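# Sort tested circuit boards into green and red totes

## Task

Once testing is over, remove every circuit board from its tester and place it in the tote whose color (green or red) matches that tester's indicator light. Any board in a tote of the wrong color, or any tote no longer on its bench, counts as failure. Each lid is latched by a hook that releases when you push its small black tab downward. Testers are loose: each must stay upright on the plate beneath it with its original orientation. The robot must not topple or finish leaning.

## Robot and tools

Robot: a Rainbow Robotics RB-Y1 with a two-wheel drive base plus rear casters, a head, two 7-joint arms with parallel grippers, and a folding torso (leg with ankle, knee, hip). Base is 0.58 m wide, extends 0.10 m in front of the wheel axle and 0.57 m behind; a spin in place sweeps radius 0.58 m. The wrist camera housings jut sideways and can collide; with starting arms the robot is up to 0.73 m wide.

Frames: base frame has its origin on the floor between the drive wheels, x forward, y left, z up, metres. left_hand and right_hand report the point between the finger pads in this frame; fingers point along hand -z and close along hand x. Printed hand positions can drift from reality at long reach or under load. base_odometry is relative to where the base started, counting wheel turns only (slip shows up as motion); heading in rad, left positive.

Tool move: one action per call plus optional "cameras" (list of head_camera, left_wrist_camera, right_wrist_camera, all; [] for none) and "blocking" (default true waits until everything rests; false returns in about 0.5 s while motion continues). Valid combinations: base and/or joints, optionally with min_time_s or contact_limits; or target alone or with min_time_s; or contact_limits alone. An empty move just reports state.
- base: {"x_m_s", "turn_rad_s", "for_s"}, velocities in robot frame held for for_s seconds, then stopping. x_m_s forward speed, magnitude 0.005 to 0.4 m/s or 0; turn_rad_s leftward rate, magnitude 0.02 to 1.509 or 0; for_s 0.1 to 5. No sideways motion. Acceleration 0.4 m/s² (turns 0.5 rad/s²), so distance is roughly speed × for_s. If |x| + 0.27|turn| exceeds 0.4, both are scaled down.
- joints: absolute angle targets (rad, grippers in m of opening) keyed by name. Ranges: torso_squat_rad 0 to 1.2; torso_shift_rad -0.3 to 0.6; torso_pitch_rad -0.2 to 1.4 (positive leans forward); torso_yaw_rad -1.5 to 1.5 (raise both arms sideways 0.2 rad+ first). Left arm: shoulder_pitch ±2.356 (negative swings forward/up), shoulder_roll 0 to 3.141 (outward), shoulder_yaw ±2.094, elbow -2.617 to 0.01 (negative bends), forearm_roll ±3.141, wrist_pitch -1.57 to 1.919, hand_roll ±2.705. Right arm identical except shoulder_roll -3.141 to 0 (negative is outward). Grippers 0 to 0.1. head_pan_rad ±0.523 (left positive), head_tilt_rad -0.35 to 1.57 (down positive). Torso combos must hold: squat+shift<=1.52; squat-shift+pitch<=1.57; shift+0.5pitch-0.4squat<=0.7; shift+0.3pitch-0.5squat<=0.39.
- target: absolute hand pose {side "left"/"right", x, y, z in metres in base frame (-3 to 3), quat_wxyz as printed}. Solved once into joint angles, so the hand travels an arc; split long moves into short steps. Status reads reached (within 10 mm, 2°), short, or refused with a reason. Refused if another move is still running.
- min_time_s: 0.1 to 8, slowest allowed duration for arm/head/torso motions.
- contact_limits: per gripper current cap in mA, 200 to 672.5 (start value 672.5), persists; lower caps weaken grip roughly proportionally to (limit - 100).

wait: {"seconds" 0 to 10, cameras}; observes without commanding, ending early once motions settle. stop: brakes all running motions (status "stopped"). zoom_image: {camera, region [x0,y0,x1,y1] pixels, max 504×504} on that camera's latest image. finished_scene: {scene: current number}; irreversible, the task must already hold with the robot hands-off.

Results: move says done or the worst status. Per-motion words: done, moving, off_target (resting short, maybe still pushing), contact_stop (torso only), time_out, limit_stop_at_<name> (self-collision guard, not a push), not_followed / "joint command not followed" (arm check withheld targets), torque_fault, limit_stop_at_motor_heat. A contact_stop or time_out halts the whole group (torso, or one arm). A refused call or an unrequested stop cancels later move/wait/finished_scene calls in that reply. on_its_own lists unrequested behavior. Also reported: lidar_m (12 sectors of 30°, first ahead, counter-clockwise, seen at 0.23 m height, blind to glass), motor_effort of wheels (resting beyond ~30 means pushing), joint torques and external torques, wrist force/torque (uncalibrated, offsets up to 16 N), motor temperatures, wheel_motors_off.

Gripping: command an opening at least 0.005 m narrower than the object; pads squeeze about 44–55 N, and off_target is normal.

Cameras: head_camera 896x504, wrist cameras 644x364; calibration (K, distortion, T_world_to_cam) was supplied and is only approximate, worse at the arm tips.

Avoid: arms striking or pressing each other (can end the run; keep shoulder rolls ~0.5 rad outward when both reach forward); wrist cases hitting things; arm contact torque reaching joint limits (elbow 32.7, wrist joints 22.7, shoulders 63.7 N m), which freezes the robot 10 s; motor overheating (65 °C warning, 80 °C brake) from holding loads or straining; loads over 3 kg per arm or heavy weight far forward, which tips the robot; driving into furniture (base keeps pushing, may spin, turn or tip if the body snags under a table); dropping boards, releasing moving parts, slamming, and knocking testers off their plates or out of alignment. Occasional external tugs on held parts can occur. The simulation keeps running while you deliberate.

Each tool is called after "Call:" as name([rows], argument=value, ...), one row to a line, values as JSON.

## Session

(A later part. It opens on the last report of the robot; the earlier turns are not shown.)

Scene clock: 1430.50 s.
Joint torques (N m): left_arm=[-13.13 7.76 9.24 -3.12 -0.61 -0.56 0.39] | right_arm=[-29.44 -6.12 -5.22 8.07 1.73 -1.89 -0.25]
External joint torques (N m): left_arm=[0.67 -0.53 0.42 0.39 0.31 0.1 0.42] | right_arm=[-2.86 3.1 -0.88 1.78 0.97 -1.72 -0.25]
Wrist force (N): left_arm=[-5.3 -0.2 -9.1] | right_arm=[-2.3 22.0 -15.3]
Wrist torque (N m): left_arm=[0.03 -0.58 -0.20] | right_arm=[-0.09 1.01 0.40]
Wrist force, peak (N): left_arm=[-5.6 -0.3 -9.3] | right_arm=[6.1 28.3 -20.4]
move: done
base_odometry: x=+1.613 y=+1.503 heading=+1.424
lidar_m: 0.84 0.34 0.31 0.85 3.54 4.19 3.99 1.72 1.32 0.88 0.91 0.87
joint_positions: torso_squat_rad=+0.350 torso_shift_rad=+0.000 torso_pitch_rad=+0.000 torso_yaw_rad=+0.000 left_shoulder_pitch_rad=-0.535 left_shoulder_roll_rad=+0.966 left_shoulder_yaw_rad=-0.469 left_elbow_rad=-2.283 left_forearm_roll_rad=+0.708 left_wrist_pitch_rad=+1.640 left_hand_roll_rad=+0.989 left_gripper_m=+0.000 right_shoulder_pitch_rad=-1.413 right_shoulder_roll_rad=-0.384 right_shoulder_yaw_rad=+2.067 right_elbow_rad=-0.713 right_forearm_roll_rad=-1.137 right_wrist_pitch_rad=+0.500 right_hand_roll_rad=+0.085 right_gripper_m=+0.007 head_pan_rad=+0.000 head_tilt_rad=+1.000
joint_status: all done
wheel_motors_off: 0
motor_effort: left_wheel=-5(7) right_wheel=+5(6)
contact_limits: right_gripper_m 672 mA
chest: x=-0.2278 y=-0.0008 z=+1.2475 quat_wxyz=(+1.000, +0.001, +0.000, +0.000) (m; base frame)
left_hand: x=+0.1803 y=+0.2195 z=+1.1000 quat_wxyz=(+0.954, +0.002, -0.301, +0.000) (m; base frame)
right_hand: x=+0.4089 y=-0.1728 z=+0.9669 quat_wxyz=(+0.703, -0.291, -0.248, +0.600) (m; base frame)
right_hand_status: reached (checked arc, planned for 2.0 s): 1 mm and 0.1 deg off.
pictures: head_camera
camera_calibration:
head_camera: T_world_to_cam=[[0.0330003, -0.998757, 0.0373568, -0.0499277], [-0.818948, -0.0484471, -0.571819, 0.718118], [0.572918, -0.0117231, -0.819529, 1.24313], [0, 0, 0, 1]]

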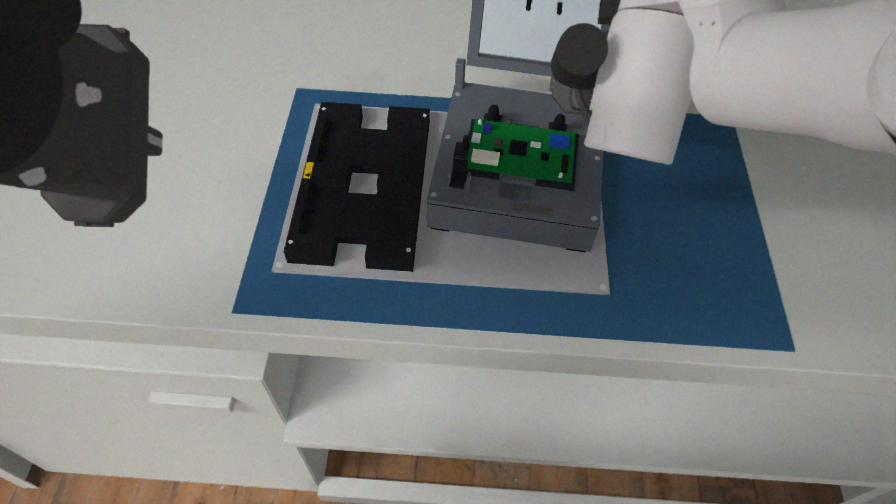

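Call:
move(joints={"right_gripper_m":0.03}, cameras=["right_wrist_camera"])

Call:
move(target={"side":"right","x":0.39,"y":-0.172,"z":0.99,"quat_wxyz":[0.7023,-0.2915,-0.2489,0.5997]}, min_time_s=2, cameras=["right_wrist_camera"])

Call:
move(target={"side":"right","x":0.30,"y":-0.172,"z":1.08,"quat_wxyz":[0.7023,-0.2915,-0.2489,0.5997]}, min_time_s=2.5, cameras=["head_camera","right_wrist_camera"])

Call:
move(target={"side":"right","x":0.24,"y":-0.2,"z":1.13,"quat_wxyz":[0.985,0,-0.174,0]}, min_time_s=4, cameras=["head_camera","right_wrist_camera"])

Scene clock: 1441.07 s.
Joint torques (N m): left_arm=[-13.02 8 9.14 -3.15 -0.62 -0.66 0.33] | right_arm=[-29.11 -7.45 -5.21 7.95 1.35 -0.97 -0.19]
External joint torques (N m): left_arm=[0.77 -0.29 0.32 0.35 0.3 0 0.36] | right_arm=[-2.52 1.77 -0.86 1.66 0.59 -0.8 -0.18]
Wrist force (N): left_arm=[-5.1 -0.3 -9.0] | right_arm=[1.1 19.7 -10.3]
Wrist torque (N m): left_arm=[0.04 -0.56 -0.19] | right_arm=[-0.17 0.85 0.62]
Wrist force, peak (N): left_arm=[-5.5 -0.3 -9.3] | right_arm=[-2.5 22.1 -15.6]
move: done
base_odometry: x=+1.613 y=+1.503 heading=+1.424
lidar_m: 0.85 0.33 0.31 0.85 3.55 4.18 4.00 1.72 1.31 0.87 0.91 0.88
joint_positions: torso_squat_rad=+0.350 torso_shift_rad=+0.000 torso_pitch_rad=+0.000 torso_yaw_rad=+0.000 left_shoulder_pitch_rad=-0.535 left_shoulder_roll_rad=+0.966 left_shoulder_yaw_rad=-0.469 left_elbow_rad=-2.283 left_forearm_roll_rad=+0.708 left_wrist_pitch_rad=+1.640 left_hand_roll_rad=+0.989 left_gripper_m=+0.000 right_shoulder_pitch_rad=-1.413 right_shoulder_roll_rad=-0.384 right_shoulder_yaw_rad=+2.067 right_elbow_rad=-0.713 right_forearm_roll_rad=-1.137 right_wrist_pitch_rad=+0.500 right_hand_roll_rad=+0.085 right_gripper_m=+0.030 head_pan_rad=+0.000 head_tilt_rad=+1.000
joint_status: all done
wheel_motors_off: 0
motor_effort: left_wheel=-5(6) right_wheel=+6(6)
contact_limits: right_gripper_m 672 mA
chest: x=-0.2279 y=-0.0008 z=+1.2475 quat_wxyz=(+1.000, +0.001, +0.000, +0.000) (m; base frame)
left_hand: x=+0.1802 y=+0.2196 z=+1.1000 quat_wxyz=(+0.954, +0.002, -0.301, +0.000) (m; base frame)
right_hand: x=+0.4088 y=-0.1725 z=+0.9670 quat_wxyz=(+0.703, -0.291, -0.249, +0.600) (m; base frame)
pictures: right_wrist_camera
camera_calibration:
right_wrist_camera: T_world_to_cam=[[-0.159128, -0.986913, -0.0260975, -0.0774574], [-0.933911, 0.159049, -0.320176, 0.752038], [0.320137, -0.0265762, -0.946998, 0.852003], [0, 0, 0, 1]]

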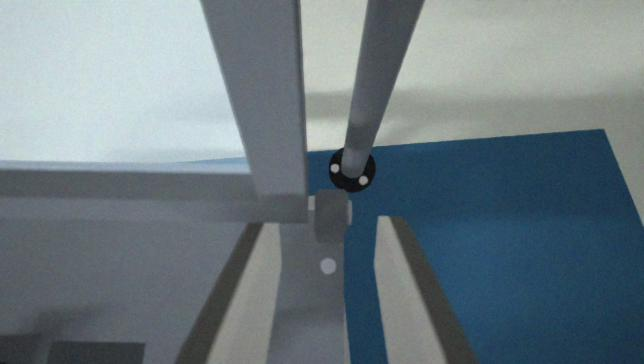

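Scene clock: 1443.40 s.
Joint torques (N m): left_arm=[-12.98 7.72 9.1 -3.01 -0.59 -0.69 0.33] | right_arm=[-25.14 -10.44 -4.54 4.82 0.75 0.37 -0.36]
External joint torques (N m): left_arm=[0.82 -0.56 0.28 0.49 0.34 -0.03 0.36] | right_arm=[0.96 -1.04 1.25 -0.98 -0.09 0.2 -0.35]
Wrist force (N): left_arm=[-5.2 -0.3 -9.1] | right_arm=[2.3 15.0 -11.0]
Wrist torque (N m): left_arm=[0.06 -0.60 -0.19] | right_arm=[-0.31 0.89 0.51]
Wrist force, peak (N): left_arm=[-5.5 0.0 -9.3] | right_arm=[4.9 28.5 -12.6]
move: done
base_odometry: x=+1.613 y=+1.503 heading=+1.424
lidar_m: 0.85 0.33 0.31 0.85 3.55 4.18 4.00 1.72 1.32 0.87 0.90 0.88
joint_positions: torso_squat_rad=+0.350 torso_shift_rad=+0.000 torso_pitch_rad=+0.000 torso_yaw_rad=+0.000 left_shoulder_pitch_rad=-0.535 left_shoulder_roll_rad=+0.966 left_shoulder_yaw_rad=-0.469 left_elbow_rad=-2.283 left_forearm_roll_rad=+0.708 left_wrist_pitch_rad=+1.640 left_hand_roll_rad=+0.989 left_gripper_m=+0.000 right_shoulder_pitch_rad=-1.523 right_shoulder_roll_rad=-0.509 right_shoulder_yaw_rad=+2.092 right_elbow_rad=-1.017 right_forearm_roll_rad=-0.984 right_wrist_pitch_rad=+0.579 right_hand_roll_rad=-0.136 right_gripper_m=+0.030 head_pan_rad=+0.000 head_tilt_rad=+1.000
joint_status: all done
wheel_motors_off: 0
motor_effort: left_wheel=-5(7) right_wheel=+4(7)
contact_limits: right_gripper_m 672 mA
chest: x=-0.2281 y=-0.0008 z=+1.2475 quat_wxyz=(+1.000, +0.001, +0.000, +0.000) (m; base frame)
left_hand: x=+0.1801 y=+0.2196 z=+1.1001 quat_wxyz=(+0.954, +0.002, -0.301, +0.000) (m; base frame)
right_hand: x=+0.3900 y=-0.1715 z=+0.9902 quat_wxyz=(+0.703, -0.290, -0.248, +0.600) (m; base frame)
right_hand_status: reached (checked arc, planned for 2.0 s): 1 mm and 0.2 deg off.
pictures: right_wrist_camera
camera_calibration:
right_wrist_camera: T_world_to_cam=[[-0.158501, -0.987009, -0.0262757, -0.0789589], [-0.935117, 0.158604, -0.316861, 0.738887], [0.316912, -0.0256521, -0.948108, 0.882526], [0, 0, 0, 1]]

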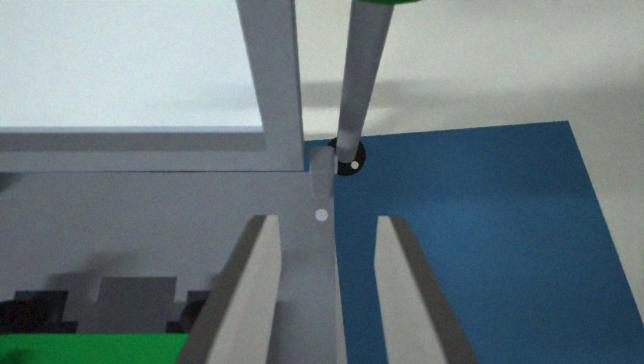

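Scene clock: 1446.23 s.
Joint torques (N m): left_arm=[-13.03 7.8 8.87 -3.08 -0.62 -0.64 0.34] | right_arm=[-21.32 -8.46 -6.82 3.27 0.98 0.74 -0.24]
External joint torques (N m): left_arm=[0.77 -0.48 0.05 0.41 0.3 0.02 0.37] | right_arm=[0.87 -0.87 1.27 -0.93 -0.11 0.16 -0.24]
Wrist force (N): left_arm=[-5.3 -0.2 -9.0] | right_arm=[2.1 14.5 -11.1]
Wrist torque (N m): left_arm=[0.03 -0.60 -0.19] | right_arm=[-0.27 0.84 0.52]
Wrist force, peak (N): left_arm=[-5.2 0.1 -9.4] | right_arm=[2.3 15.0 -11.5]
move: done
base_odometry: x=+1.613 y=+1.503 heading=+1.424
lidar_m: 0.85 0.34 0.31 0.85 3.54 4.20 4.00 1.71 1.32 0.88 0.91 0.87
joint_positions: torso_squat_rad=+0.350 torso_shift_rad=+0.000 torso_pitch_rad=+0.000 torso_yaw_rad=+0.000 left_shoulder_pitch_rad=-0.535 left_shoulder_roll_rad=+0.966 left_shoulder_yaw_rad=-0.469 left_elbow_rad=-2.283 left_forearm_roll_rad=+0.708 left_wrist_pitch_rad=+1.640 left_hand_roll_rad=+0.989 left_gripper_m=+0.000 right_shoulder_pitch_rad=-1.823 right_shoulder_roll_rad=-0.842 right_shoulder_yaw_rad=+2.094 right_elbow_rad=-1.774 right_forearm_roll_rad=-0.826 right_wrist_pitch_rad=+0.868 right_hand_roll_rad=-0.427 right_gripper_m=+0.030 head_pan_rad=+0.000 head_tilt_rad=+1.000
joint_status: all done
wheel_motors_off: 0
motor_effort: left_wheel=-7(7) right_wheel=+4(7)
contact_limits: right_gripper_m 672 mA
chest: x=-0.2281 y=-0.0008 z=+1.2475 quat_wxyz=(+1.000, +0.001, +0.000, +0.000) (m; base frame)
left_hand: x=+0.1801 y=+0.2196 z=+1.1001 quat_wxyz=(+0.954, +0.002, -0.301, +0.000) (m; base frame)
right_hand: x=+0.3006 y=-0.1714 z=+1.0799 quat_wxyz=(+0.703, -0.291, -0.249, +0.600) (m; base frame)
right_hand_status: reached (checked arc, planned for 2.5 s): 1 mm and 0.1 deg off.
pictures: head_camera, right_wrist_camera
camera_calibration:
head_camera: T_world_to_cam=[[0.0330069, -0.998755, 0.0374059, -0.0499447], [-0.818709, -0.0484855, -0.572158, 0.718389], [0.573259, -0.0117394, -0.81929, 1.24305], [0, 0, 0, 1]]
right_wrist_camera: T_world_to_cam=[[-0.158466, -0.987001, -0.026768, -0.0902199], [-0.934185, 0.158653, -0.319574, 0.686306], [0.319667, -0.0256355, -0.947183, 0.994114], [0, 0, 0, 1]]

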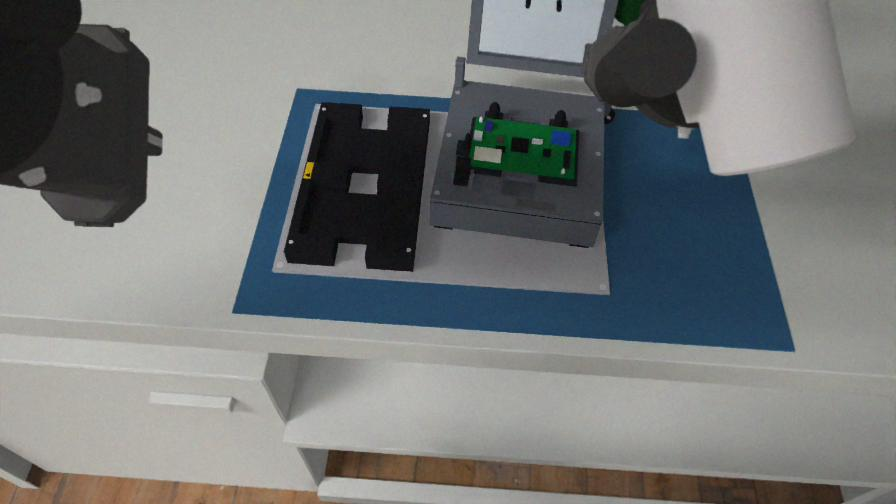

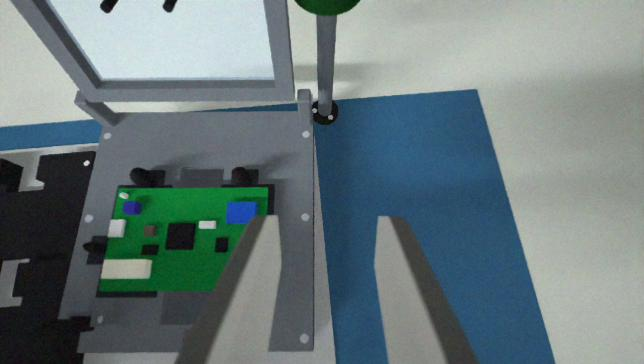

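Scene clock: 1450.57 s.
Joint torques (N m): left_arm=[-13.05 7.85 9.07 -3.16 -0.55 -0.71 0.29] | right_arm=[-20.37 -6.95 -10.41 4.64 0.23 -0.13 -0.29]
External joint torques (N m): left_arm=[0.75 -0.44 0.24 0.34 0.38 -0.05 0.32] | right_arm=[0.28 -1.22 -0.84 0.34 -0.49 0.25 -0.31]
Wrist force (N): left_arm=[-5.2 -0.3 -9.2] | right_arm=[0.0 10.6 -12.3]
Wrist torque (N m): left_arm=[0.06 -0.58 -0.20] | right_arm=[-0.05 0.72 0.52]
Wrist force, peak (N): left_arm=[-5.6 0.0 -9.3] | right_arm=[2.4 14.8 -11.0]
move: done
base_odometry: x=+1.613 y=+1.503 heading=+1.424
lidar_m: 0.85 0.33 0.31 0.84 3.55 4.19 4.00 1.71 1.31 0.87 0.90 0.88
joint_positions: torso_squat_rad=+0.350 torso_shift_rad=+0.000 torso_pitch_rad=+0.000 torso_yaw_rad=+0.000 left_shoulder_pitch_rad=-0.535 left_shoulder_roll_rad=+0.966 left_shoulder_yaw_rad=-0.469 left_elbow_rad=-2.283 left_forearm_roll_rad=+0.708 left_wrist_pitch_rad=+1.640 left_hand_roll_rad=+0.989 left_gripper_m=+0.000 right_shoulder_pitch_rad=-1.865 right_shoulder_roll_rad=-1.125 right_shoulder_yaw_rad=+1.882 right_elbow_rad=-1.755 right_forearm_roll_rad=-1.645 right_wrist_pitch_rad=+0.951 right_hand_roll_rad=-1.037 right_gripper_m=+0.030 head_pan_rad=+0.000 head_tilt_rad=+1.000
joint_status: all done
wheel_motors_off: 0
motor_effort: left_wheel=-5(7) right_wheel=+5(7)
contact_limits: right_gripper_m 672 mA
chest: x=-0.2281 y=-0.0008 z=+1.2475 quat_wxyz=(+1.000, +0.001, +0.000, +0.000) (m; base frame)
left_hand: x=+0.1801 y=+0.2196 z=+1.1001 quat_wxyz=(+0.954, +0.002, -0.301, +0.000) (m; base frame)
right_hand: x=+0.2401 y=-0.1992 z=+1.1304 quat_wxyz=(+0.984, -0.001, -0.179, +0.002) (m; base frame)
right_hand_status: reached (checked arc, planned for 4.0 s): 1 mm and 0.6 deg off.
pictures: head_camera, right_wrist_camera
camera_calibration:
head_camera: T_world_to_cam=[[0.0330069, -0.998755, 0.0374058, -0.0499447], [-0.818709, -0.0484855, -0.572158, 0.718389], [0.573259, -0.0117393, -0.81929, 1.24305], [0, 0, 0, 1]]
right_wrist_camera: T_world_to_cam=[[-0.929755, 0.0160516, -0.36783, 0.644653], [-0.149752, 0.89619, 0.417633, -0.224456], [0.336349, 0.443379, -0.830834, 1.01847], [0, 0, 0, 1]]

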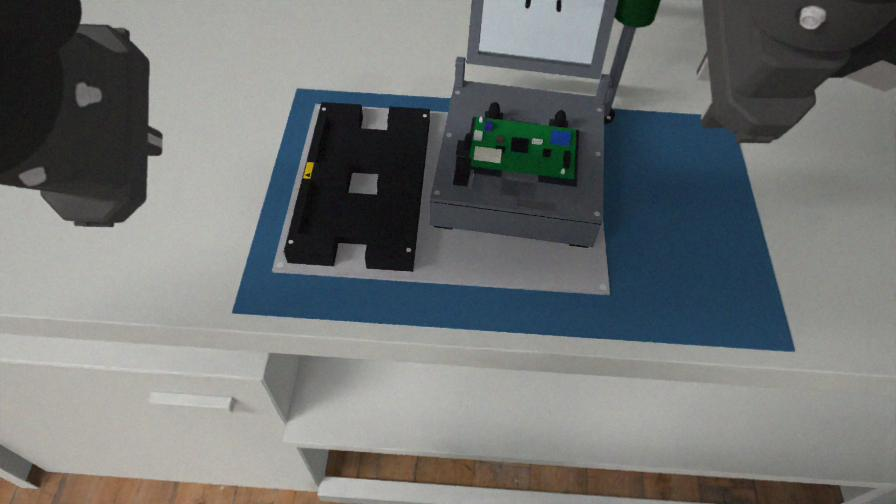

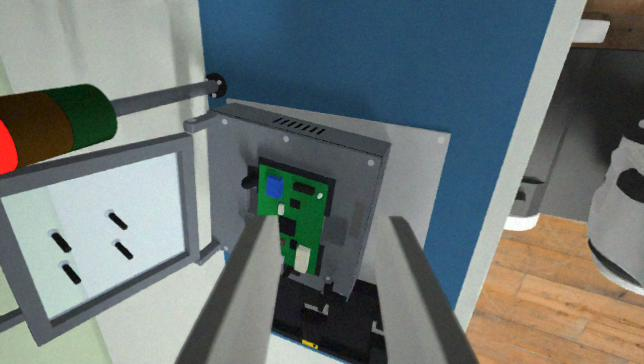

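Call:
move(joints={"right_gripper_m":0.1}, cameras=[])

Call:
move(target={"side":"right","x":0.33,"y":-0.08,"z":1.08,"quat_wxyz":[0.999,0.007,-0.03,-0.02]}, min_time_s=3, cameras=["head_camera","right_wrist_camera"])

Scene clock: 1463.00 s.
Joint torques (N m): left_arm=[-13.01 7.86 9.07 -3.11 -0.62 -0.63 0.38] | right_arm=[-20.27 -7.15 -10.26 4.68 0.14 -0.19 -0.26]
External joint torques (N m): left_arm=[0.79 -0.42 0.25 0.39 0.31 0.03 0.41] | right_arm=[0.37 -1.42 -0.69 0.38 -0.57 0.18 -0.28]
Wrist force (N): left_arm=[-5.3 -0.1 -8.9] | right_arm=[0.1 10.4 -12.6]
Wrist torque (N m): left_arm=[0.01 -0.61 -0.19] | right_arm=[-0.02 0.73 0.52]
Wrist force, peak (N): left_arm=[-5.6 -0.2 -9.3] | right_arm=[0.0 10.9 -12.6]
move: done
base_odometry: x=+1.613 y=+1.503 heading=+1.424
lidar_m: 0.84 0.34 0.31 0.84 3.54 4.18 4.00 1.72 1.31 0.88 0.91 0.87
joint_positions: torso_squat_rad=+0.350 torso_shift_rad=+0.000 torso_pitch_rad=+0.000 torso_yaw_rad=+0.000 left_shoulder_pitch_rad=-0.535 left_shoulder_roll_rad=+0.966 left_shoulder_yaw_rad=-0.469 left_elbow_rad=-2.283 left_forearm_roll_rad=+0.708 left_wrist_pitch_rad=+1.640 left_hand_roll_rad=+0.989 left_gripper_m=+0.000 right_shoulder_pitch_rad=-1.865 right_shoulder_roll_rad=-1.125 right_shoulder_yaw_rad=+1.882 right_elbow_rad=-1.755 right_forearm_roll_rad=-1.645 right_wrist_pitch_rad=+0.951 right_hand_roll_rad=-1.037 right_gripper_m=+0.099 head_pan_rad=+0.000 head_tilt_rad=+1.000
joint_status: all done
wheel_motors_off: 0
motor_effort: left_wheel=-5(7) right_wheel=+6(7)
contact_limits: right_gripper_m 672 mA
chest: x=-0.2281 y=-0.0008 z=+1.2475 quat_wxyz=(+1.000, +0.001, +0.000, +0.000) (m; base frame)
left_hand: x=+0.1801 y=+0.2196 z=+1.1001 quat_wxyz=(+0.954, +0.002, -0.301, +0.000) (m; base frame)
right_hand: x=+0.2401 y=-0.1992 z=+1.1304 quat_wxyz=(+0.984, -0.001, -0.179, +0.002) (m; base frame)
pictures: none

Scene clock: 1466.33 s.
Joint torques (N m): left_arm=[-13.06 7.87 9.14 -3.13 -0.6 -0.6 0.34] | right_arm=[-23.88 -9.04 -3.64 4.95 0.03 -0.32 0.13]
External joint torques (N m): left_arm=[0.74 -0.41 0.32 0.37 0.32 0.07 0.38] | right_arm=[2.92 1.09 -1.31 0.36 -0.28 0.07 0.12]
Wrist force (N): left_arm=[-5.2 -0.1 -9.0] | right_arm=[1.3 10.2 -12.8]
Wrist torque (N m): left_arm=[0.01 -0.58 -0.20] | right_arm=[0.00 0.79 0.50]
Wrist force, peak (N): left_arm=[-5.4 0.1 -9.5] | right_arm=[0.2 11.5 -12.6]
move: short
base_odometry: x=+1.613 y=+1.503 heading=+1.424
lidar_m: 0.84 0.34 0.31 0.85 3.54 4.18 3.99 1.73 1.31 0.87 0.91 0.87
joint_positions: torso_squat_rad=+0.350 torso_shift_rad=+0.000 torso_pitch_rad=+0.000 torso_yaw_rad=+0.000 left_shoulder_pitch_rad=-0.535 left_shoulder_roll_rad=+0.966 left_shoulder_yaw_rad=-0.469 left_elbow_rad=-2.283 left_forearm_roll_rad=+0.708 left_wrist_pitch_rad=+1.640 left_hand_roll_rad=+0.989 left_gripper_m=+0.000 right_shoulder_pitch_rad=-1.641 right_shoulder_roll_rad=-0.230 right_shoulder_yaw_rad=+1.724 right_elbow_rad=-0.267 right_forearm_roll_rad=-2.044 right_wrist_pitch_rad=+1.295 right_hand_roll_rad=-0.414 right_gripper_m=+0.099 head_pan_rad=+0.000 head_tilt_rad=+1.000
joint_status: all done
wheel_motors_off: 0
motor_effort: left_wheel=-6(7) right_wheel=+6(7)
contact_limits: right_gripper_m 672 mA
chest: x=-0.2281 y=-0.0008 z=+1.2475 quat_wxyz=(+1.000, +0.000, +0.000, +0.000) (m; base frame)
left_hand: x=+0.1801 y=+0.2196 z=+1.1001 quat_wxyz=(+0.954, +0.002, -0.301, +0.000) (m; base frame)
right_hand: x=+0.3295 y=-0.0802 z=+1.0803 quat_wxyz=(+0.996, +0.022, -0.084, -0.020) (m; base frame)
right_hand_status: short (checked arc, as near as the solve gets, planned for 3.0 s): 1 mm and 6.4 deg off. The place is met; only the turn is off.
pictures: head_camera, right_wrist_camera
camera_calibration:
head_camera: T_world_to_cam=[[0.0330168, -0.998754, 0.0374256, -0.0499511], [-0.818708, -0.0485049, -0.572157, 0.718393], [0.573259, -0.0117498, -0.81929, 1.24304], [0, 0, 0, 1]]
right_wrist_camera: T_world_to_cam=[[-0.98116, 0.0640932, -0.182258, 0.527786], [-0.0320674, 0.876256, 0.480777, -0.4053], [0.190519, 0.477563, -0.857692, 0.973819], [0, 0, 0, 1]]

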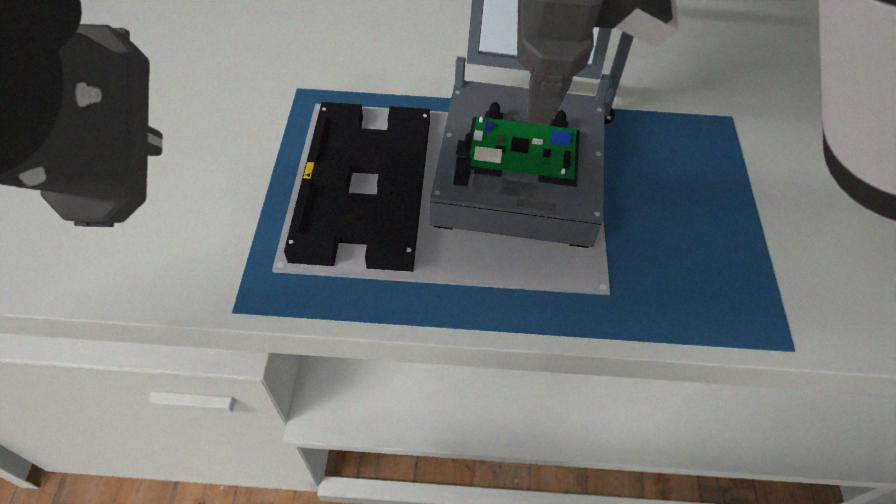

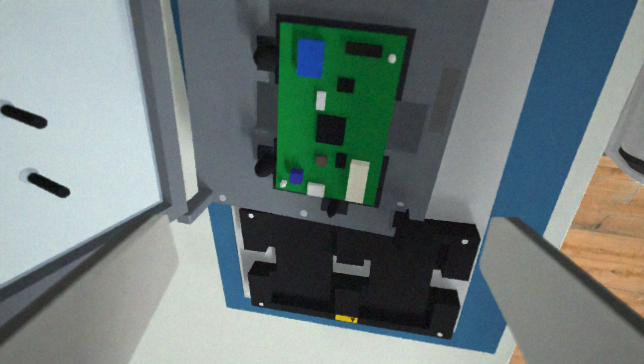

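Call:
move(target={"side":"right","x":0.25,"y":-0.08,"z":1.12,"quat_wxyz":[0.999,0.007,-0.03,-0.02]}, min_time_s=2, cameras=[])

Call:
move(base={"x_m_s":0.08,"for_s":1.0}, cameras=["head_camera","right_wrist_camera"])

Scene clock: 1477.73 s.
Joint torques (N m): left_arm=[-12.99 7.73 9.12 -3.06 -0.64 -0.61 0.39] | right_arm=[-23.39 -9.99 -8.35 3.54 0.21 -0.33 -0.01]
External joint torques (N m): left_arm=[0.81 -0.56 0.3 0.44 0.28 0.06 0.42] | right_arm=[1.34 -0.5 -0.49 -0.85 -0.08 -0.22 -0.02]
Wrist force (N): left_arm=[-5.1 0.0 -9.0] | right_arm=[1.6 10.6 -12.6]
Wrist torque (N m): left_arm=[0.01 -0.57 -0.20] | right_arm=[-0.01 0.79 0.51]
Wrist force, peak (N): left_arm=[-5.3 -0.2 -9.4] | right_arm=[1.8 11.1 -13.3]
move: done
base_odometry: x=+1.613 y=+1.503 heading=+1.424
lidar_m: 0.84 0.33 0.31 0.84 3.54 4.19 4.00 1.72 1.32 0.87 0.91 0.88
joint_positions: torso_squat_rad=+0.350 torso_shift_rad=+0.000 torso_pitch_rad=+0.000 torso_yaw_rad=+0.000 left_shoulder_pitch_rad=-0.535 left_shoulder_roll_rad=+0.966 left_shoulder_yaw_rad=-0.469 left_elbow_rad=-2.283 left_forearm_roll_rad=+0.708 left_wrist_pitch_rad=+1.640 left_hand_roll_rad=+0.989 left_gripper_m=+0.000 right_shoulder_pitch_rad=-1.795 right_shoulder_roll_rad=-0.618 right_shoulder_yaw_rad=+1.721 right_elbow_rad=-1.100 right_forearm_roll_rad=-2.017 right_wrist_pitch_rad=+1.292 right_hand_roll_rad=-0.836 right_gripper_m=+0.099 head_pan_rad=+0.000 head_tilt_rad=+1.000
joint_status: all done
wheel_motors_off: 0
motor_effort: left_wheel=-5(7) right_wheel=+6(7)
contact_limits: right_gripper_m 672 mA
chest: x=-0.2281 y=-0.0008 z=+1.2475 quat_wxyz=(+1.000, +0.000, +0.000, +0.000) (m; base frame)
left_hand: x=+0.1801 y=+0.2196 z=+1.1001 quat_wxyz=(+0.954, +0.002, -0.301, +0.000) (m; base frame)
right_hand: x=+0.2495 y=-0.0796 z=+1.1202 quat_wxyz=(+0.999, +0.007, -0.026, -0.019) (m; base frame)
right_hand_status: reached (checked arc, planned for 2.0 s): 1 mm and 0.4 deg off.
pictures: none

Scene clock: 1479.23 s.
Joint torques (N m): left_arm=[-12.9 7.98 9.08 -3.04 -0.61 -0.62 0.32] | right_arm=[-23.14 -10.16 -8.35 3.96 0.31 -0.27 -0.14]
External joint torques (N m): left_arm=[0.89 -0.31 0.26 0.46 0.31 0.04 0.35] | right_arm=[1.59 -0.67 -0.49 -0.43 0.01 -0.16 -0.14]
Wrist force (N): left_arm=[-5.2 0.0 -8.8] | right_arm=[2.0 10.5 -12.6]
Wrist torque (N m): left_arm=[0.00 -0.57 -0.19] | right_arm=[-0.02 0.84 0.48]
Wrist force, peak (N): left_arm=[-5.3 -0.1 -9.3] | right_arm=[1.8 10.7 -13.1]
move: done
base_odometry: x=+1.625 y=+1.582 heading=+1.424
lidar_m: 0.76 0.33 0.27 0.55 3.54 4.27 4.02 1.72 1.31 0.86 0.91 0.79
base_status: done (sent for 1 of 1 s)
joint_positions: torso_squat_rad=+0.350 torso_shift_rad=+0.000 torso_pitch_rad=+0.000 torso_yaw_rad=+0.000 left_shoulder_pitch_rad=-0.535 left_shoulder_roll_rad=+0.966 left_shoulder_yaw_rad=-0.469 left_elbow_rad=-2.283 left_forearm_roll_rad=+0.708 left_wrist_pitch_rad=+1.640 left_hand_roll_rad=+0.989 left_gripper_m=+0.000 right_shoulder_pitch_rad=-1.795 right_shoulder_roll_rad=-0.618 right_shoulder_yaw_rad=+1.720 right_elbow_rad=-1.100 right_forearm_roll_rad=-2.017 right_wrist_pitch_rad=+1.292 right_hand_roll_rad=-0.836 right_gripper_m=+0.099 head_pan_rad=+0.000 head_tilt_rad=+1.000
wheel_motors_off: 0
motor_effort: left_wheel=-7(18) right_wheel=+1(23)
contact_limits: right_gripper_m 672 mA
chest: x=-0.2280 y=-0.0008 z=+1.2475 quat_wxyz=(+1.000, +0.000, +0.000, +0.000) (m; base frame)
left_hand: x=+0.1802 y=+0.2196 z=+1.1001 quat_wxyz=(+0.954, +0.002, -0.301, +0.000) (m; base frame)
right_hand: x=+0.2496 y=-0.0796 z=+1.1202 quat_wxyz=(+0.999, +0.007, -0.026, -0.019) (m; base frame)
pictures: head_camera, right_wrist_camera
camera_calibration:
head_camera: T_world_to_cam=[[0.0330201, -0.998754, 0.0374245, -0.0499508], [-0.818733, -0.0485065, -0.572121, 0.718392], [0.573224, -0.0117492, -0.819315, 1.24304], [0, 0, 0, 1]]
right_wrist_camera: T_world_to_cam=[[-0.995898, 0.0588965, -0.0686883, 0.33263], [0.0209736, 0.888732, 0.457947, -0.414267], [0.088017, 0.454628, -0.886322, 1.07874], [0, 0, 0, 1]]

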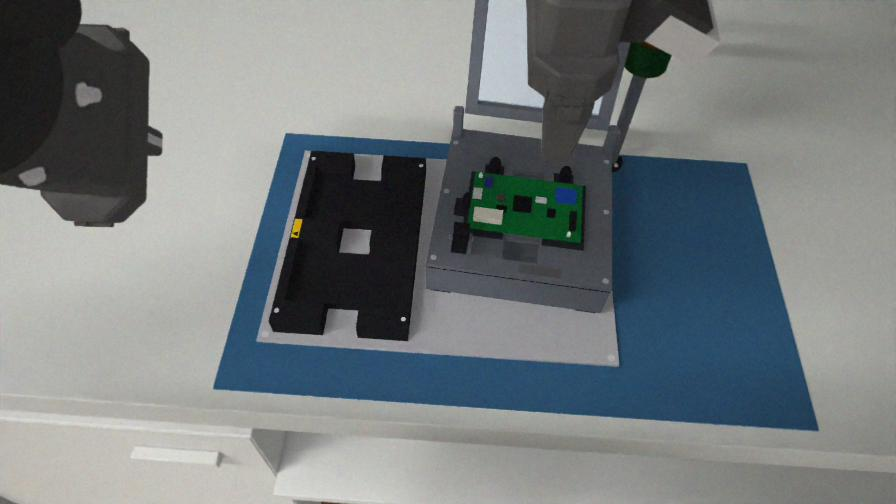

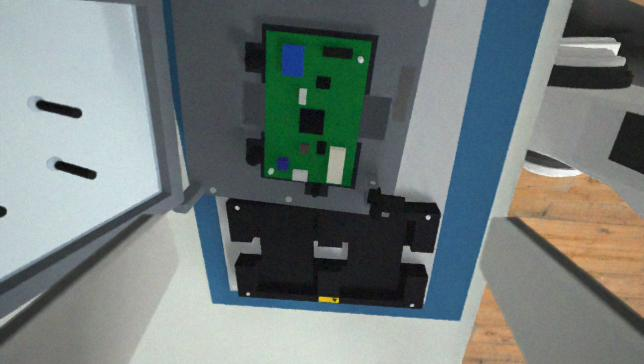

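Call:
move(target={"side":"right","x":0.266,"y":-0.076,"z":1.01,"quat_wxyz":[0.999,0.007,-0.03,-0.02]}, min_time_s=3, cameras=["head_camera","right_wrist_camera"])

Call:
zoom_image(camera="head_camera", region=[420, 100, 640, 320])

Scene clock: 1490.00 s.
Joint torques (N m): left_arm=[-13.18 7.96 8.99 -3.02 -0.6 -0.57 0.37] | right_arm=[-21.95 -6.6 -5.25 4.49 0.38 -0.52 0.4]
External joint torques (N m): left_arm=[0.61 -0.33 0.17 0.48 0.32 0.1 0.4] | right_arm=[3.64 2.78 1.43 0.53 0.08 -0.38 0.39]
Wrist force (N): left_arm=[-5.2 0.1 -9.1] | right_arm=[1.7 10.4 -13.0]
Wrist torque (N m): left_arm=[0.00 -0.59 -0.19] | right_arm=[-0.02 0.78 0.49]
Wrist force, peak (N): left_arm=[-5.5 0.0 -9.3] | right_arm=[1.8 10.7 -13.2]
move: done
base_odometry: x=+1.625 y=+1.582 heading=+1.424
lidar_m: 0.76 0.33 0.26 0.54 3.55 4.26 4.02 1.72 1.32 0.87 0.91 0.80
joint_positions: torso_squat_rad=+0.350 torso_shift_rad=+0.000 torso_pitch_rad=+0.000 torso_yaw_rad=+0.000 left_shoulder_pitch_rad=-0.535 left_shoulder_roll_rad=+0.966 left_shoulder_yaw_rad=-0.469 left_elbow_rad=-2.283 left_forearm_roll_rad=+0.708 left_wrist_pitch_rad=+1.640 left_hand_roll_rad=+0.989 left_gripper_m=+0.000 right_shoulder_pitch_rad=-1.593 right_shoulder_roll_rad=-0.446 right_shoulder_yaw_rad=+1.780 right_elbow_rad=-0.900 right_forearm_roll_rad=-1.945 right_wrist_pitch_rad=+1.124 right_hand_roll_rad=-0.775 right_gripper_m=+0.099 head_pan_rad=+0.000 head_tilt_rad=+1.000
joint_status: all done
wheel_motors_off: 0
motor_effort: left_wheel=-7(9) right_wheel=+2(5)
contact_limits: right_gripper_m 672 mA
chest: x=-0.2280 y=-0.0008 z=+1.2475 quat_wxyz=(+1.000, +0.000, +0.000, +0.000) (m; base frame)
left_hand: x=+0.1802 y=+0.2196 z=+1.1001 quat_wxyz=(+0.954, +0.002, -0.301, +0.000) (m; base frame)
right_hand: x=+0.2654 y=-0.0762 z=+1.0107 quat_wxyz=(+0.999, +0.008, -0.033, -0.021) (m; base frame)
right_hand_status: reached (checked arc, planned for 3.0 s): 1 mm and 0.4 deg off.
pictures: head_camera, right_wrist_camera
camera_calibration:
head_camera: T_world_to_cam=[[0.0330189, -0.998754, 0.0374257, -0.0499516], [-0.818713, -0.0485066, -0.572151, 0.718409], [0.573253, -0.0117491, -0.819294, 1.24303], [0, 0, 0, 1]]
right_wrist_camera: T_world_to_cam=[[-0.9947, 0.0620533, -0.0819786, 0.354057], [0.0175238, 0.887989, 0.459531, -0.368191], [0.101311, 0.455659, -0.88437, 0.973325], [0, 0, 0, 1]]

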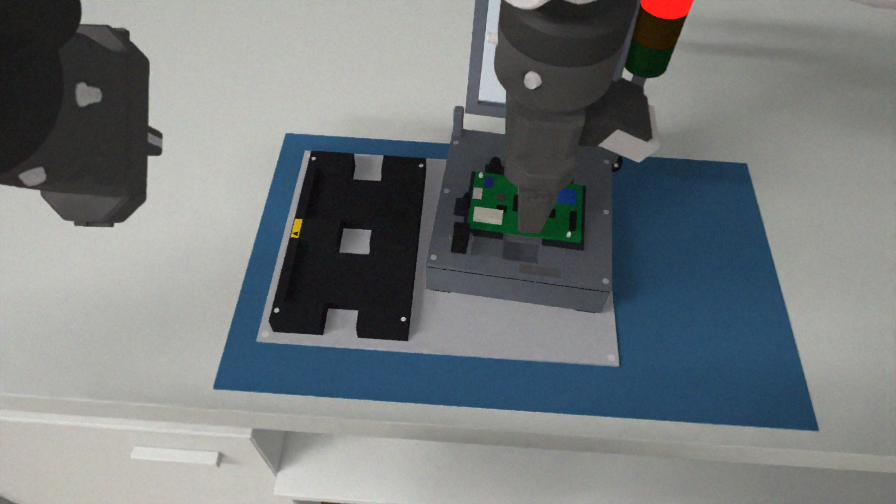

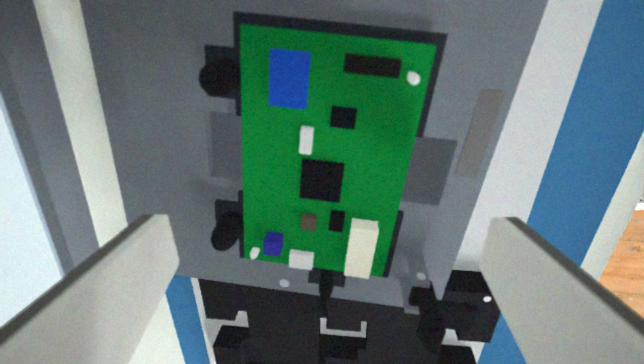

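Scaled by 2.291 from the camera's 896x504 image, which has a finer 1280x720 frame.

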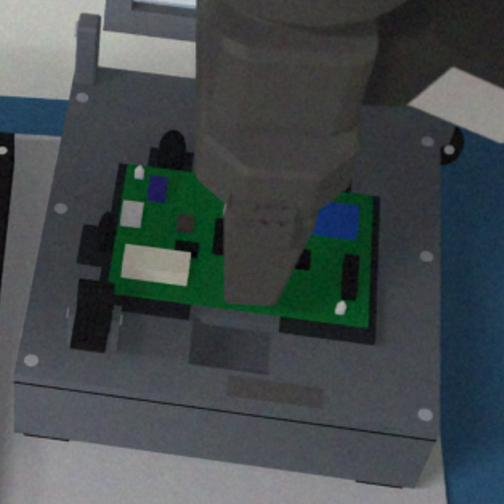

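Call:
move(target={"side":"right","x":0.267,"y":-0.076,"z":0.99,"quat_wxyz":[0.998,0.007,-0.025,-0.06]}, min_time_s=2, cameras=["head_camera","right_wrist_camera"])

Call:
zoom_image(camera="head_camera", region=[420, 100, 640, 320])

Scene clock: 1522.10 s.
Joint torques (N m): left_arm=[-13.29 7.78 9 -3.06 -0.71 -0.67 0.36] | right_arm=[-22.11 -6.85 -4.65 4.48 -0.25 0.09 -0.38]
External joint torques (N m): left_arm=[0.5 -0.51 0.18 0.44 0.21 -0.01 0.39] | right_arm=[3.6 2.36 1.35 0.52 -0.53 0.2 -0.38]
Wrist force (N): left_arm=[-5.2 -0.1 -9.1] | right_arm=[1.8 10.8 -12.7]
Wrist torque (N m): left_arm=[0.01 -0.57 -0.20] | right_arm=[-0.05 0.81 0.50]
Wrist force, peak (N): left_arm=[-5.5 -0.4 -9.4] | right_arm=[2.0 11.0 -13.1]
move: done
base_odometry: x=+1.625 y=+1.582 heading=+1.424
lidar_m: 0.77 0.33 0.26 0.55 3.54 4.27 4.03 1.71 1.32 0.87 0.91 0.79
joint_positions: torso_squat_rad=+0.350 torso_shift_rad=+0.000 torso_pitch_rad=+0.000 torso_yaw_rad=+0.000 left_shoulder_pitch_rad=-0.535 left_shoulder_roll_rad=+0.966 left_shoulder_yaw_rad=-0.469 left_elbow_rad=-2.283 left_forearm_roll_rad=+0.708 left_wrist_pitch_rad=+1.640 left_hand_roll_rad=+0.989 left_gripper_m=+0.000 right_shoulder_pitch_rad=-1.548 right_shoulder_roll_rad=-0.385 right_shoulder_yaw_rad=+1.786 right_elbow_rad=-0.794 right_forearm_roll_rad=-1.956 right_wrist_pitch_rad=+1.125 right_hand_roll_rad=-0.802 right_gripper_m=+0.099 head_pan_rad=+0.000 head_tilt_rad=+1.000
joint_status: all done
wheel_motors_off: 0
motor_effort: left_wheel=-8(9) right_wheel=+2(4)
contact_limits: right_gripper_m 672 mA
chest: x=-0.2280 y=-0.0008 z=+1.2475 quat_wxyz=(+1.000, +0.000, +0.000, +0.000) (m; base frame)
left_hand: x=+0.1802 y=+0.2196 z=+1.1001 quat_wxyz=(+0.954, +0.002, -0.301, +0.000) (m; base frame)
right_hand: x=+0.2672 y=-0.0760 z=+0.9905 quat_wxyz=(+0.998, +0.007, -0.026, -0.060) (m; base frame)
right_hand_status: reached (checked arc, planned for 2.0 s): 1 mm and 0.1 deg off.
pictures: head_camera, right_wrist_camera
camera_calibration:
head_camera: T_world_to_cam=[[0.033019, -0.998754, 0.0374256, -0.0499516], [-0.818713, -0.0485066, -0.572151, 0.718409], [0.573253, -0.011749, -0.819294, 1.24303], [0, 0, 0, 1]]
right_wrist_camera: T_world_to_cam=[[-0.987754, 0.140632, -0.06756, 0.343964], [0.0942201, 0.882827, 0.460151, -0.380601], [0.124356, 0.44815, -0.885266, 0.949393], [0, 0, 0, 1]]

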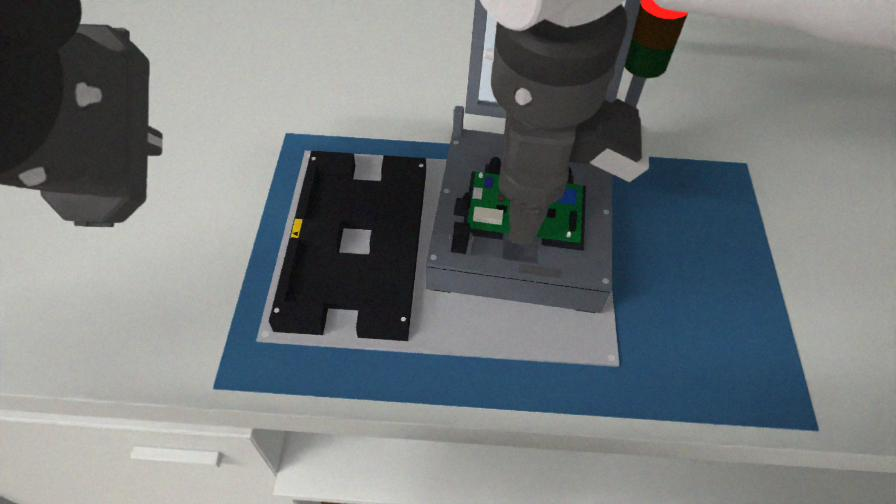

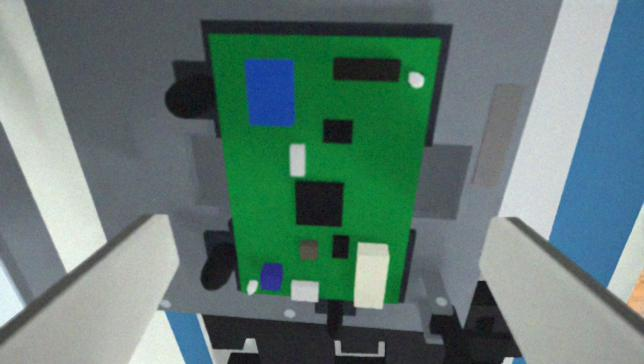

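Scaled by 2.291 from the camera's 896x504 image, which has a finer 1280x720 frame.

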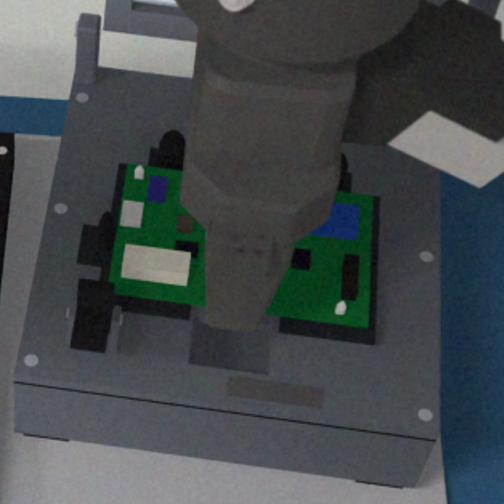

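Call:
move(target={"side":"right","x":0.267,"y":-0.075,"z":0.972,"quat_wxyz":[0.998,0.007,-0.025,-0.06]}, min_time_s=2, cameras=["head_camera","right_wrist_camera"])

Call:
zoom_image(camera="head_camera", region=[420, 100, 640, 320])

Scene clock: 1532.13 s.
Joint torques (N m): left_arm=[-12.95 7.69 9.05 -3.03 -0.66 -0.63 0.37] | right_arm=[-22.01 -6.16 -4.19 4.34 0.41 -0.43 0.34]
External joint torques (N m): left_arm=[0.84 -0.59 0.23 0.47 0.26 0.03 0.4] | right_arm=[3.66 2.83 1.37 0.42 0.13 -0.32 0.34]
Wrist force (N): left_arm=[-5.2 -0.1 -9.0] | right_arm=[2.0 10.9 -13.0]
Wrist torque (N m): left_arm=[0.02 -0.57 -0.19] | right_arm=[-0.07 0.82 0.52]
Wrist force, peak (N): left_arm=[-5.5 0.0 -9.3] | right_arm=[2.0 10.9 -13.0]
move: done
base_odometry: x=+1.625 y=+1.582 heading=+1.424
lidar_m: 0.76 0.33 0.27 0.55 3.54 4.27 4.02 1.73 1.32 0.87 0.91 0.79
joint_positions: torso_squat_rad=+0.350 torso_shift_rad=+0.000 torso_pitch_rad=+0.000 torso_yaw_rad=+0.000 left_shoulder_pitch_rad=-0.535 left_shoulder_roll_rad=+0.966 left_shoulder_yaw_rad=-0.469 left_elbow_rad=-2.283 left_forearm_roll_rad=+0.708 left_wrist_pitch_rad=+1.640 left_hand_roll_rad=+0.989 left_gripper_m=+0.000 right_shoulder_pitch_rad=-1.510 right_shoulder_roll_rad=-0.343 right_shoulder_yaw_rad=+1.791 right_elbow_rad=-0.729 right_forearm_roll_rad=-1.952 right_wrist_pitch_rad=+1.109 right_hand_roll_rad=-0.776 right_gripper_m=+0.099 head_pan_rad=+0.000 head_tilt_rad=+1.000
joint_status: all done
wheel_motors_off: 0
motor_effort: left_wheel=-8(9) right_wheel=+2(4)
contact_limits: right_gripper_m 672 mA
chest: x=-0.2280 y=-0.0008 z=+1.2475 quat_wxyz=(+1.000, +0.000, +0.000, +0.000) (m; base frame)
left_hand: x=+0.1802 y=+0.2196 z=+1.1001 quat_wxyz=(+0.954, +0.002, -0.301, +0.000) (m; base frame)
right_hand: x=+0.2672 y=-0.0751 z=+0.9725 quat_wxyz=(+0.998, +0.007, -0.026, -0.060) (m; base frame)
right_hand_status: reached (checked arc, planned for 2.0 s): 1 mm and 0.1 deg off.
pictures: head_camera, right_wrist_camera
camera_calibration:
head_camera: T_world_to_cam=[[0.0330191, -0.998754, 0.0374258, -0.0499516], [-0.818713, -0.0485068, -0.572151, 0.718409], [0.573253, -0.011749, -0.819294, 1.24303], [0, 0, 0, 1]]
right_wrist_camera: T_world_to_cam=[[-0.987784, 0.140799, -0.0667688, 0.341928], [0.0947814, 0.882969, 0.459763, -0.372949], [0.123689, 0.447818, -0.885528, 0.93341], [0, 0, 0, 1]]

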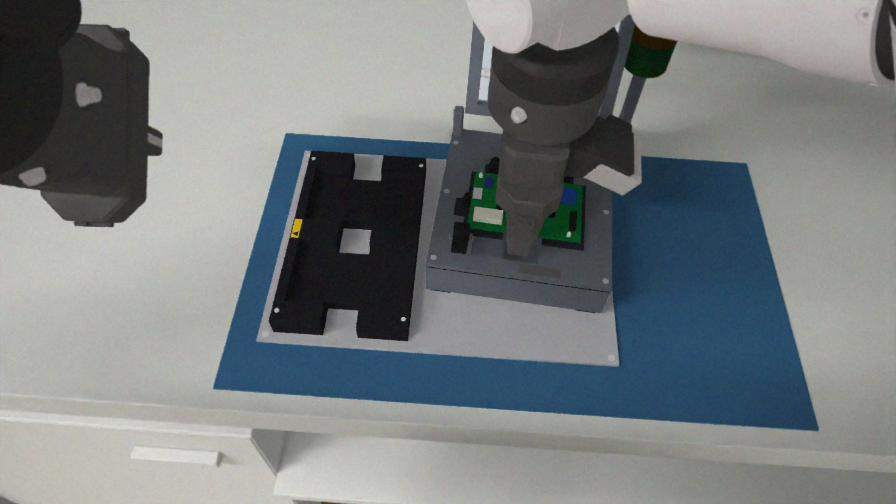

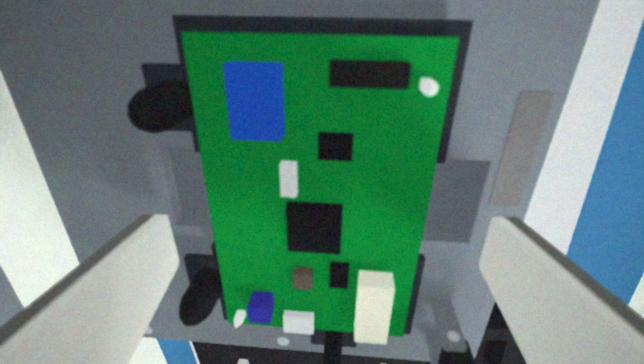

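Scaled by 2.291 from the camera's 896x504 image, which has a finer 1280x720 frame.

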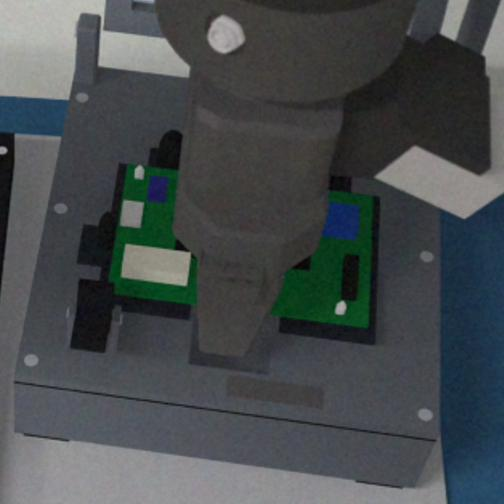

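Call:
move(target={"side":"right","x":0.267,"y":-0.0775,"z":0.957,"quat_wxyz":[0.998,0.007,-0.025,-0.06]}, min_time_s=2, cameras=["head_camera","right_wrist_camera"])

Call:
zoom_image(camera="head_camera", region=[420, 100, 640, 320])

Scene clock: 1543.50 s.
Joint torques (N m): left_arm=[-13.01 7.94 9.06 -3.03 -0.56 -0.67 0.31] | right_arm=[-21.78 -6.04 -4.11 4.52 0.4 -0.52 0.42]
External joint torques (N m): left_arm=[0.79 -0.35 0.23 0.47 0.36 0 0.34] | right_arm=[3.82 2.75 1.19 0.64 0.13 -0.4 0.42]
Wrist force (N): left_arm=[-5.5 -0.2 -9.1] | right_arm=[1.8 10.5 -12.5]
Wrist torque (N m): left_arm=[0.02 -0.61 -0.19] | right_arm=[-0.03 0.81 0.50]
Wrist force, peak (N): left_arm=[-5.4 -0.1 -9.4] | right_arm=[2.0 10.9 -12.8]
move: done
base_odometry: x=+1.625 y=+1.582 heading=+1.424
lidar_m: 0.76 0.33 0.26 0.55 3.54 4.26 4.03 1.72 1.32 0.86 0.90 0.79
joint_positions: torso_squat_rad=+0.350 torso_shift_rad=+0.000 torso_pitch_rad=+0.000 torso_yaw_rad=+0.000 left_shoulder_pitch_rad=-0.535 left_shoulder_roll_rad=+0.966 left_shoulder_yaw_rad=-0.469 left_elbow_rad=-2.283 left_forearm_roll_rad=+0.708 left_wrist_pitch_rad=+1.640 left_hand_roll_rad=+0.989 left_gripper_m=+0.000 right_shoulder_pitch_rad=-1.479 right_shoulder_roll_rad=-0.323 right_shoulder_yaw_rad=+1.797 right_elbow_rad=-0.694 right_forearm_roll_rad=-1.947 right_wrist_pitch_rad=+1.090 right_hand_roll_rad=-0.758 right_gripper_m=+0.099 head_pan_rad=+0.000 head_tilt_rad=+1.000
joint_status: all done
wheel_motors_off: 0
motor_effort: left_wheel=-7(9) right_wheel=+3(4)
contact_limits: right_gripper_m 672 mA
chest: x=-0.2280 y=-0.0008 z=+1.2475 quat_wxyz=(+1.000, +0.000, +0.000, +0.000) (m; base frame)
left_hand: x=+0.1802 y=+0.2196 z=+1.1001 quat_wxyz=(+0.954, +0.002, -0.301, +0.000) (m; base frame)
right_hand: x=+0.2666 y=-0.0777 z=+0.9580 quat_wxyz=(+0.998, +0.007, -0.026, -0.060) (m; base frame)
right_hand_status: reached (checked arc, planned for 2.0 s): 1 mm and 0.1 deg off.
pictures: head_camera, right_wrist_camera
camera_calibration:
head_camera: T_world_to_cam=[[0.0330187, -0.998754, 0.0374258, -0.0499518], [-0.818713, -0.0485065, -0.572151, 0.718409], [0.573253, -0.0117493, -0.819294, 1.24303], [0, 0, 0, 1]]
right_wrist_camera: T_world_to_cam=[[-0.987763, 0.140624, -0.0674543, 0.341323], [0.094332, 0.88308, 0.459642, -0.363636], [0.124204, 0.447654, -0.885539, 0.921784], [0, 0, 0, 1]]

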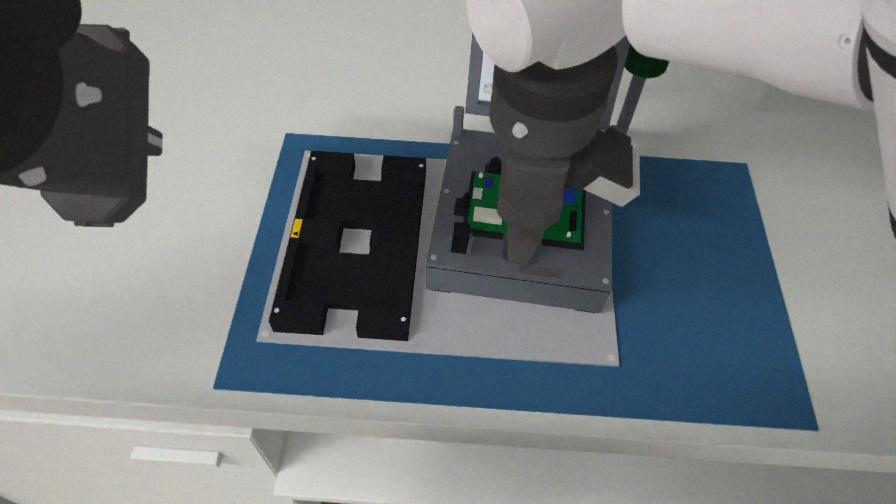

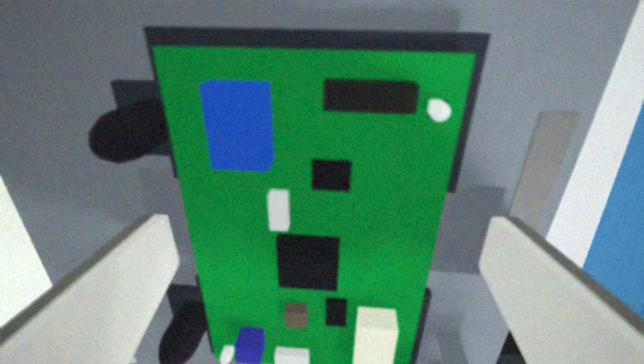

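Scaled by 2.291 from the camera's 896x504 image, which has a finer 1280x720 frame.

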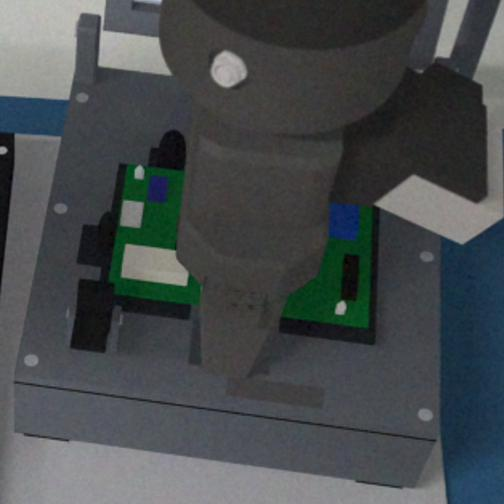

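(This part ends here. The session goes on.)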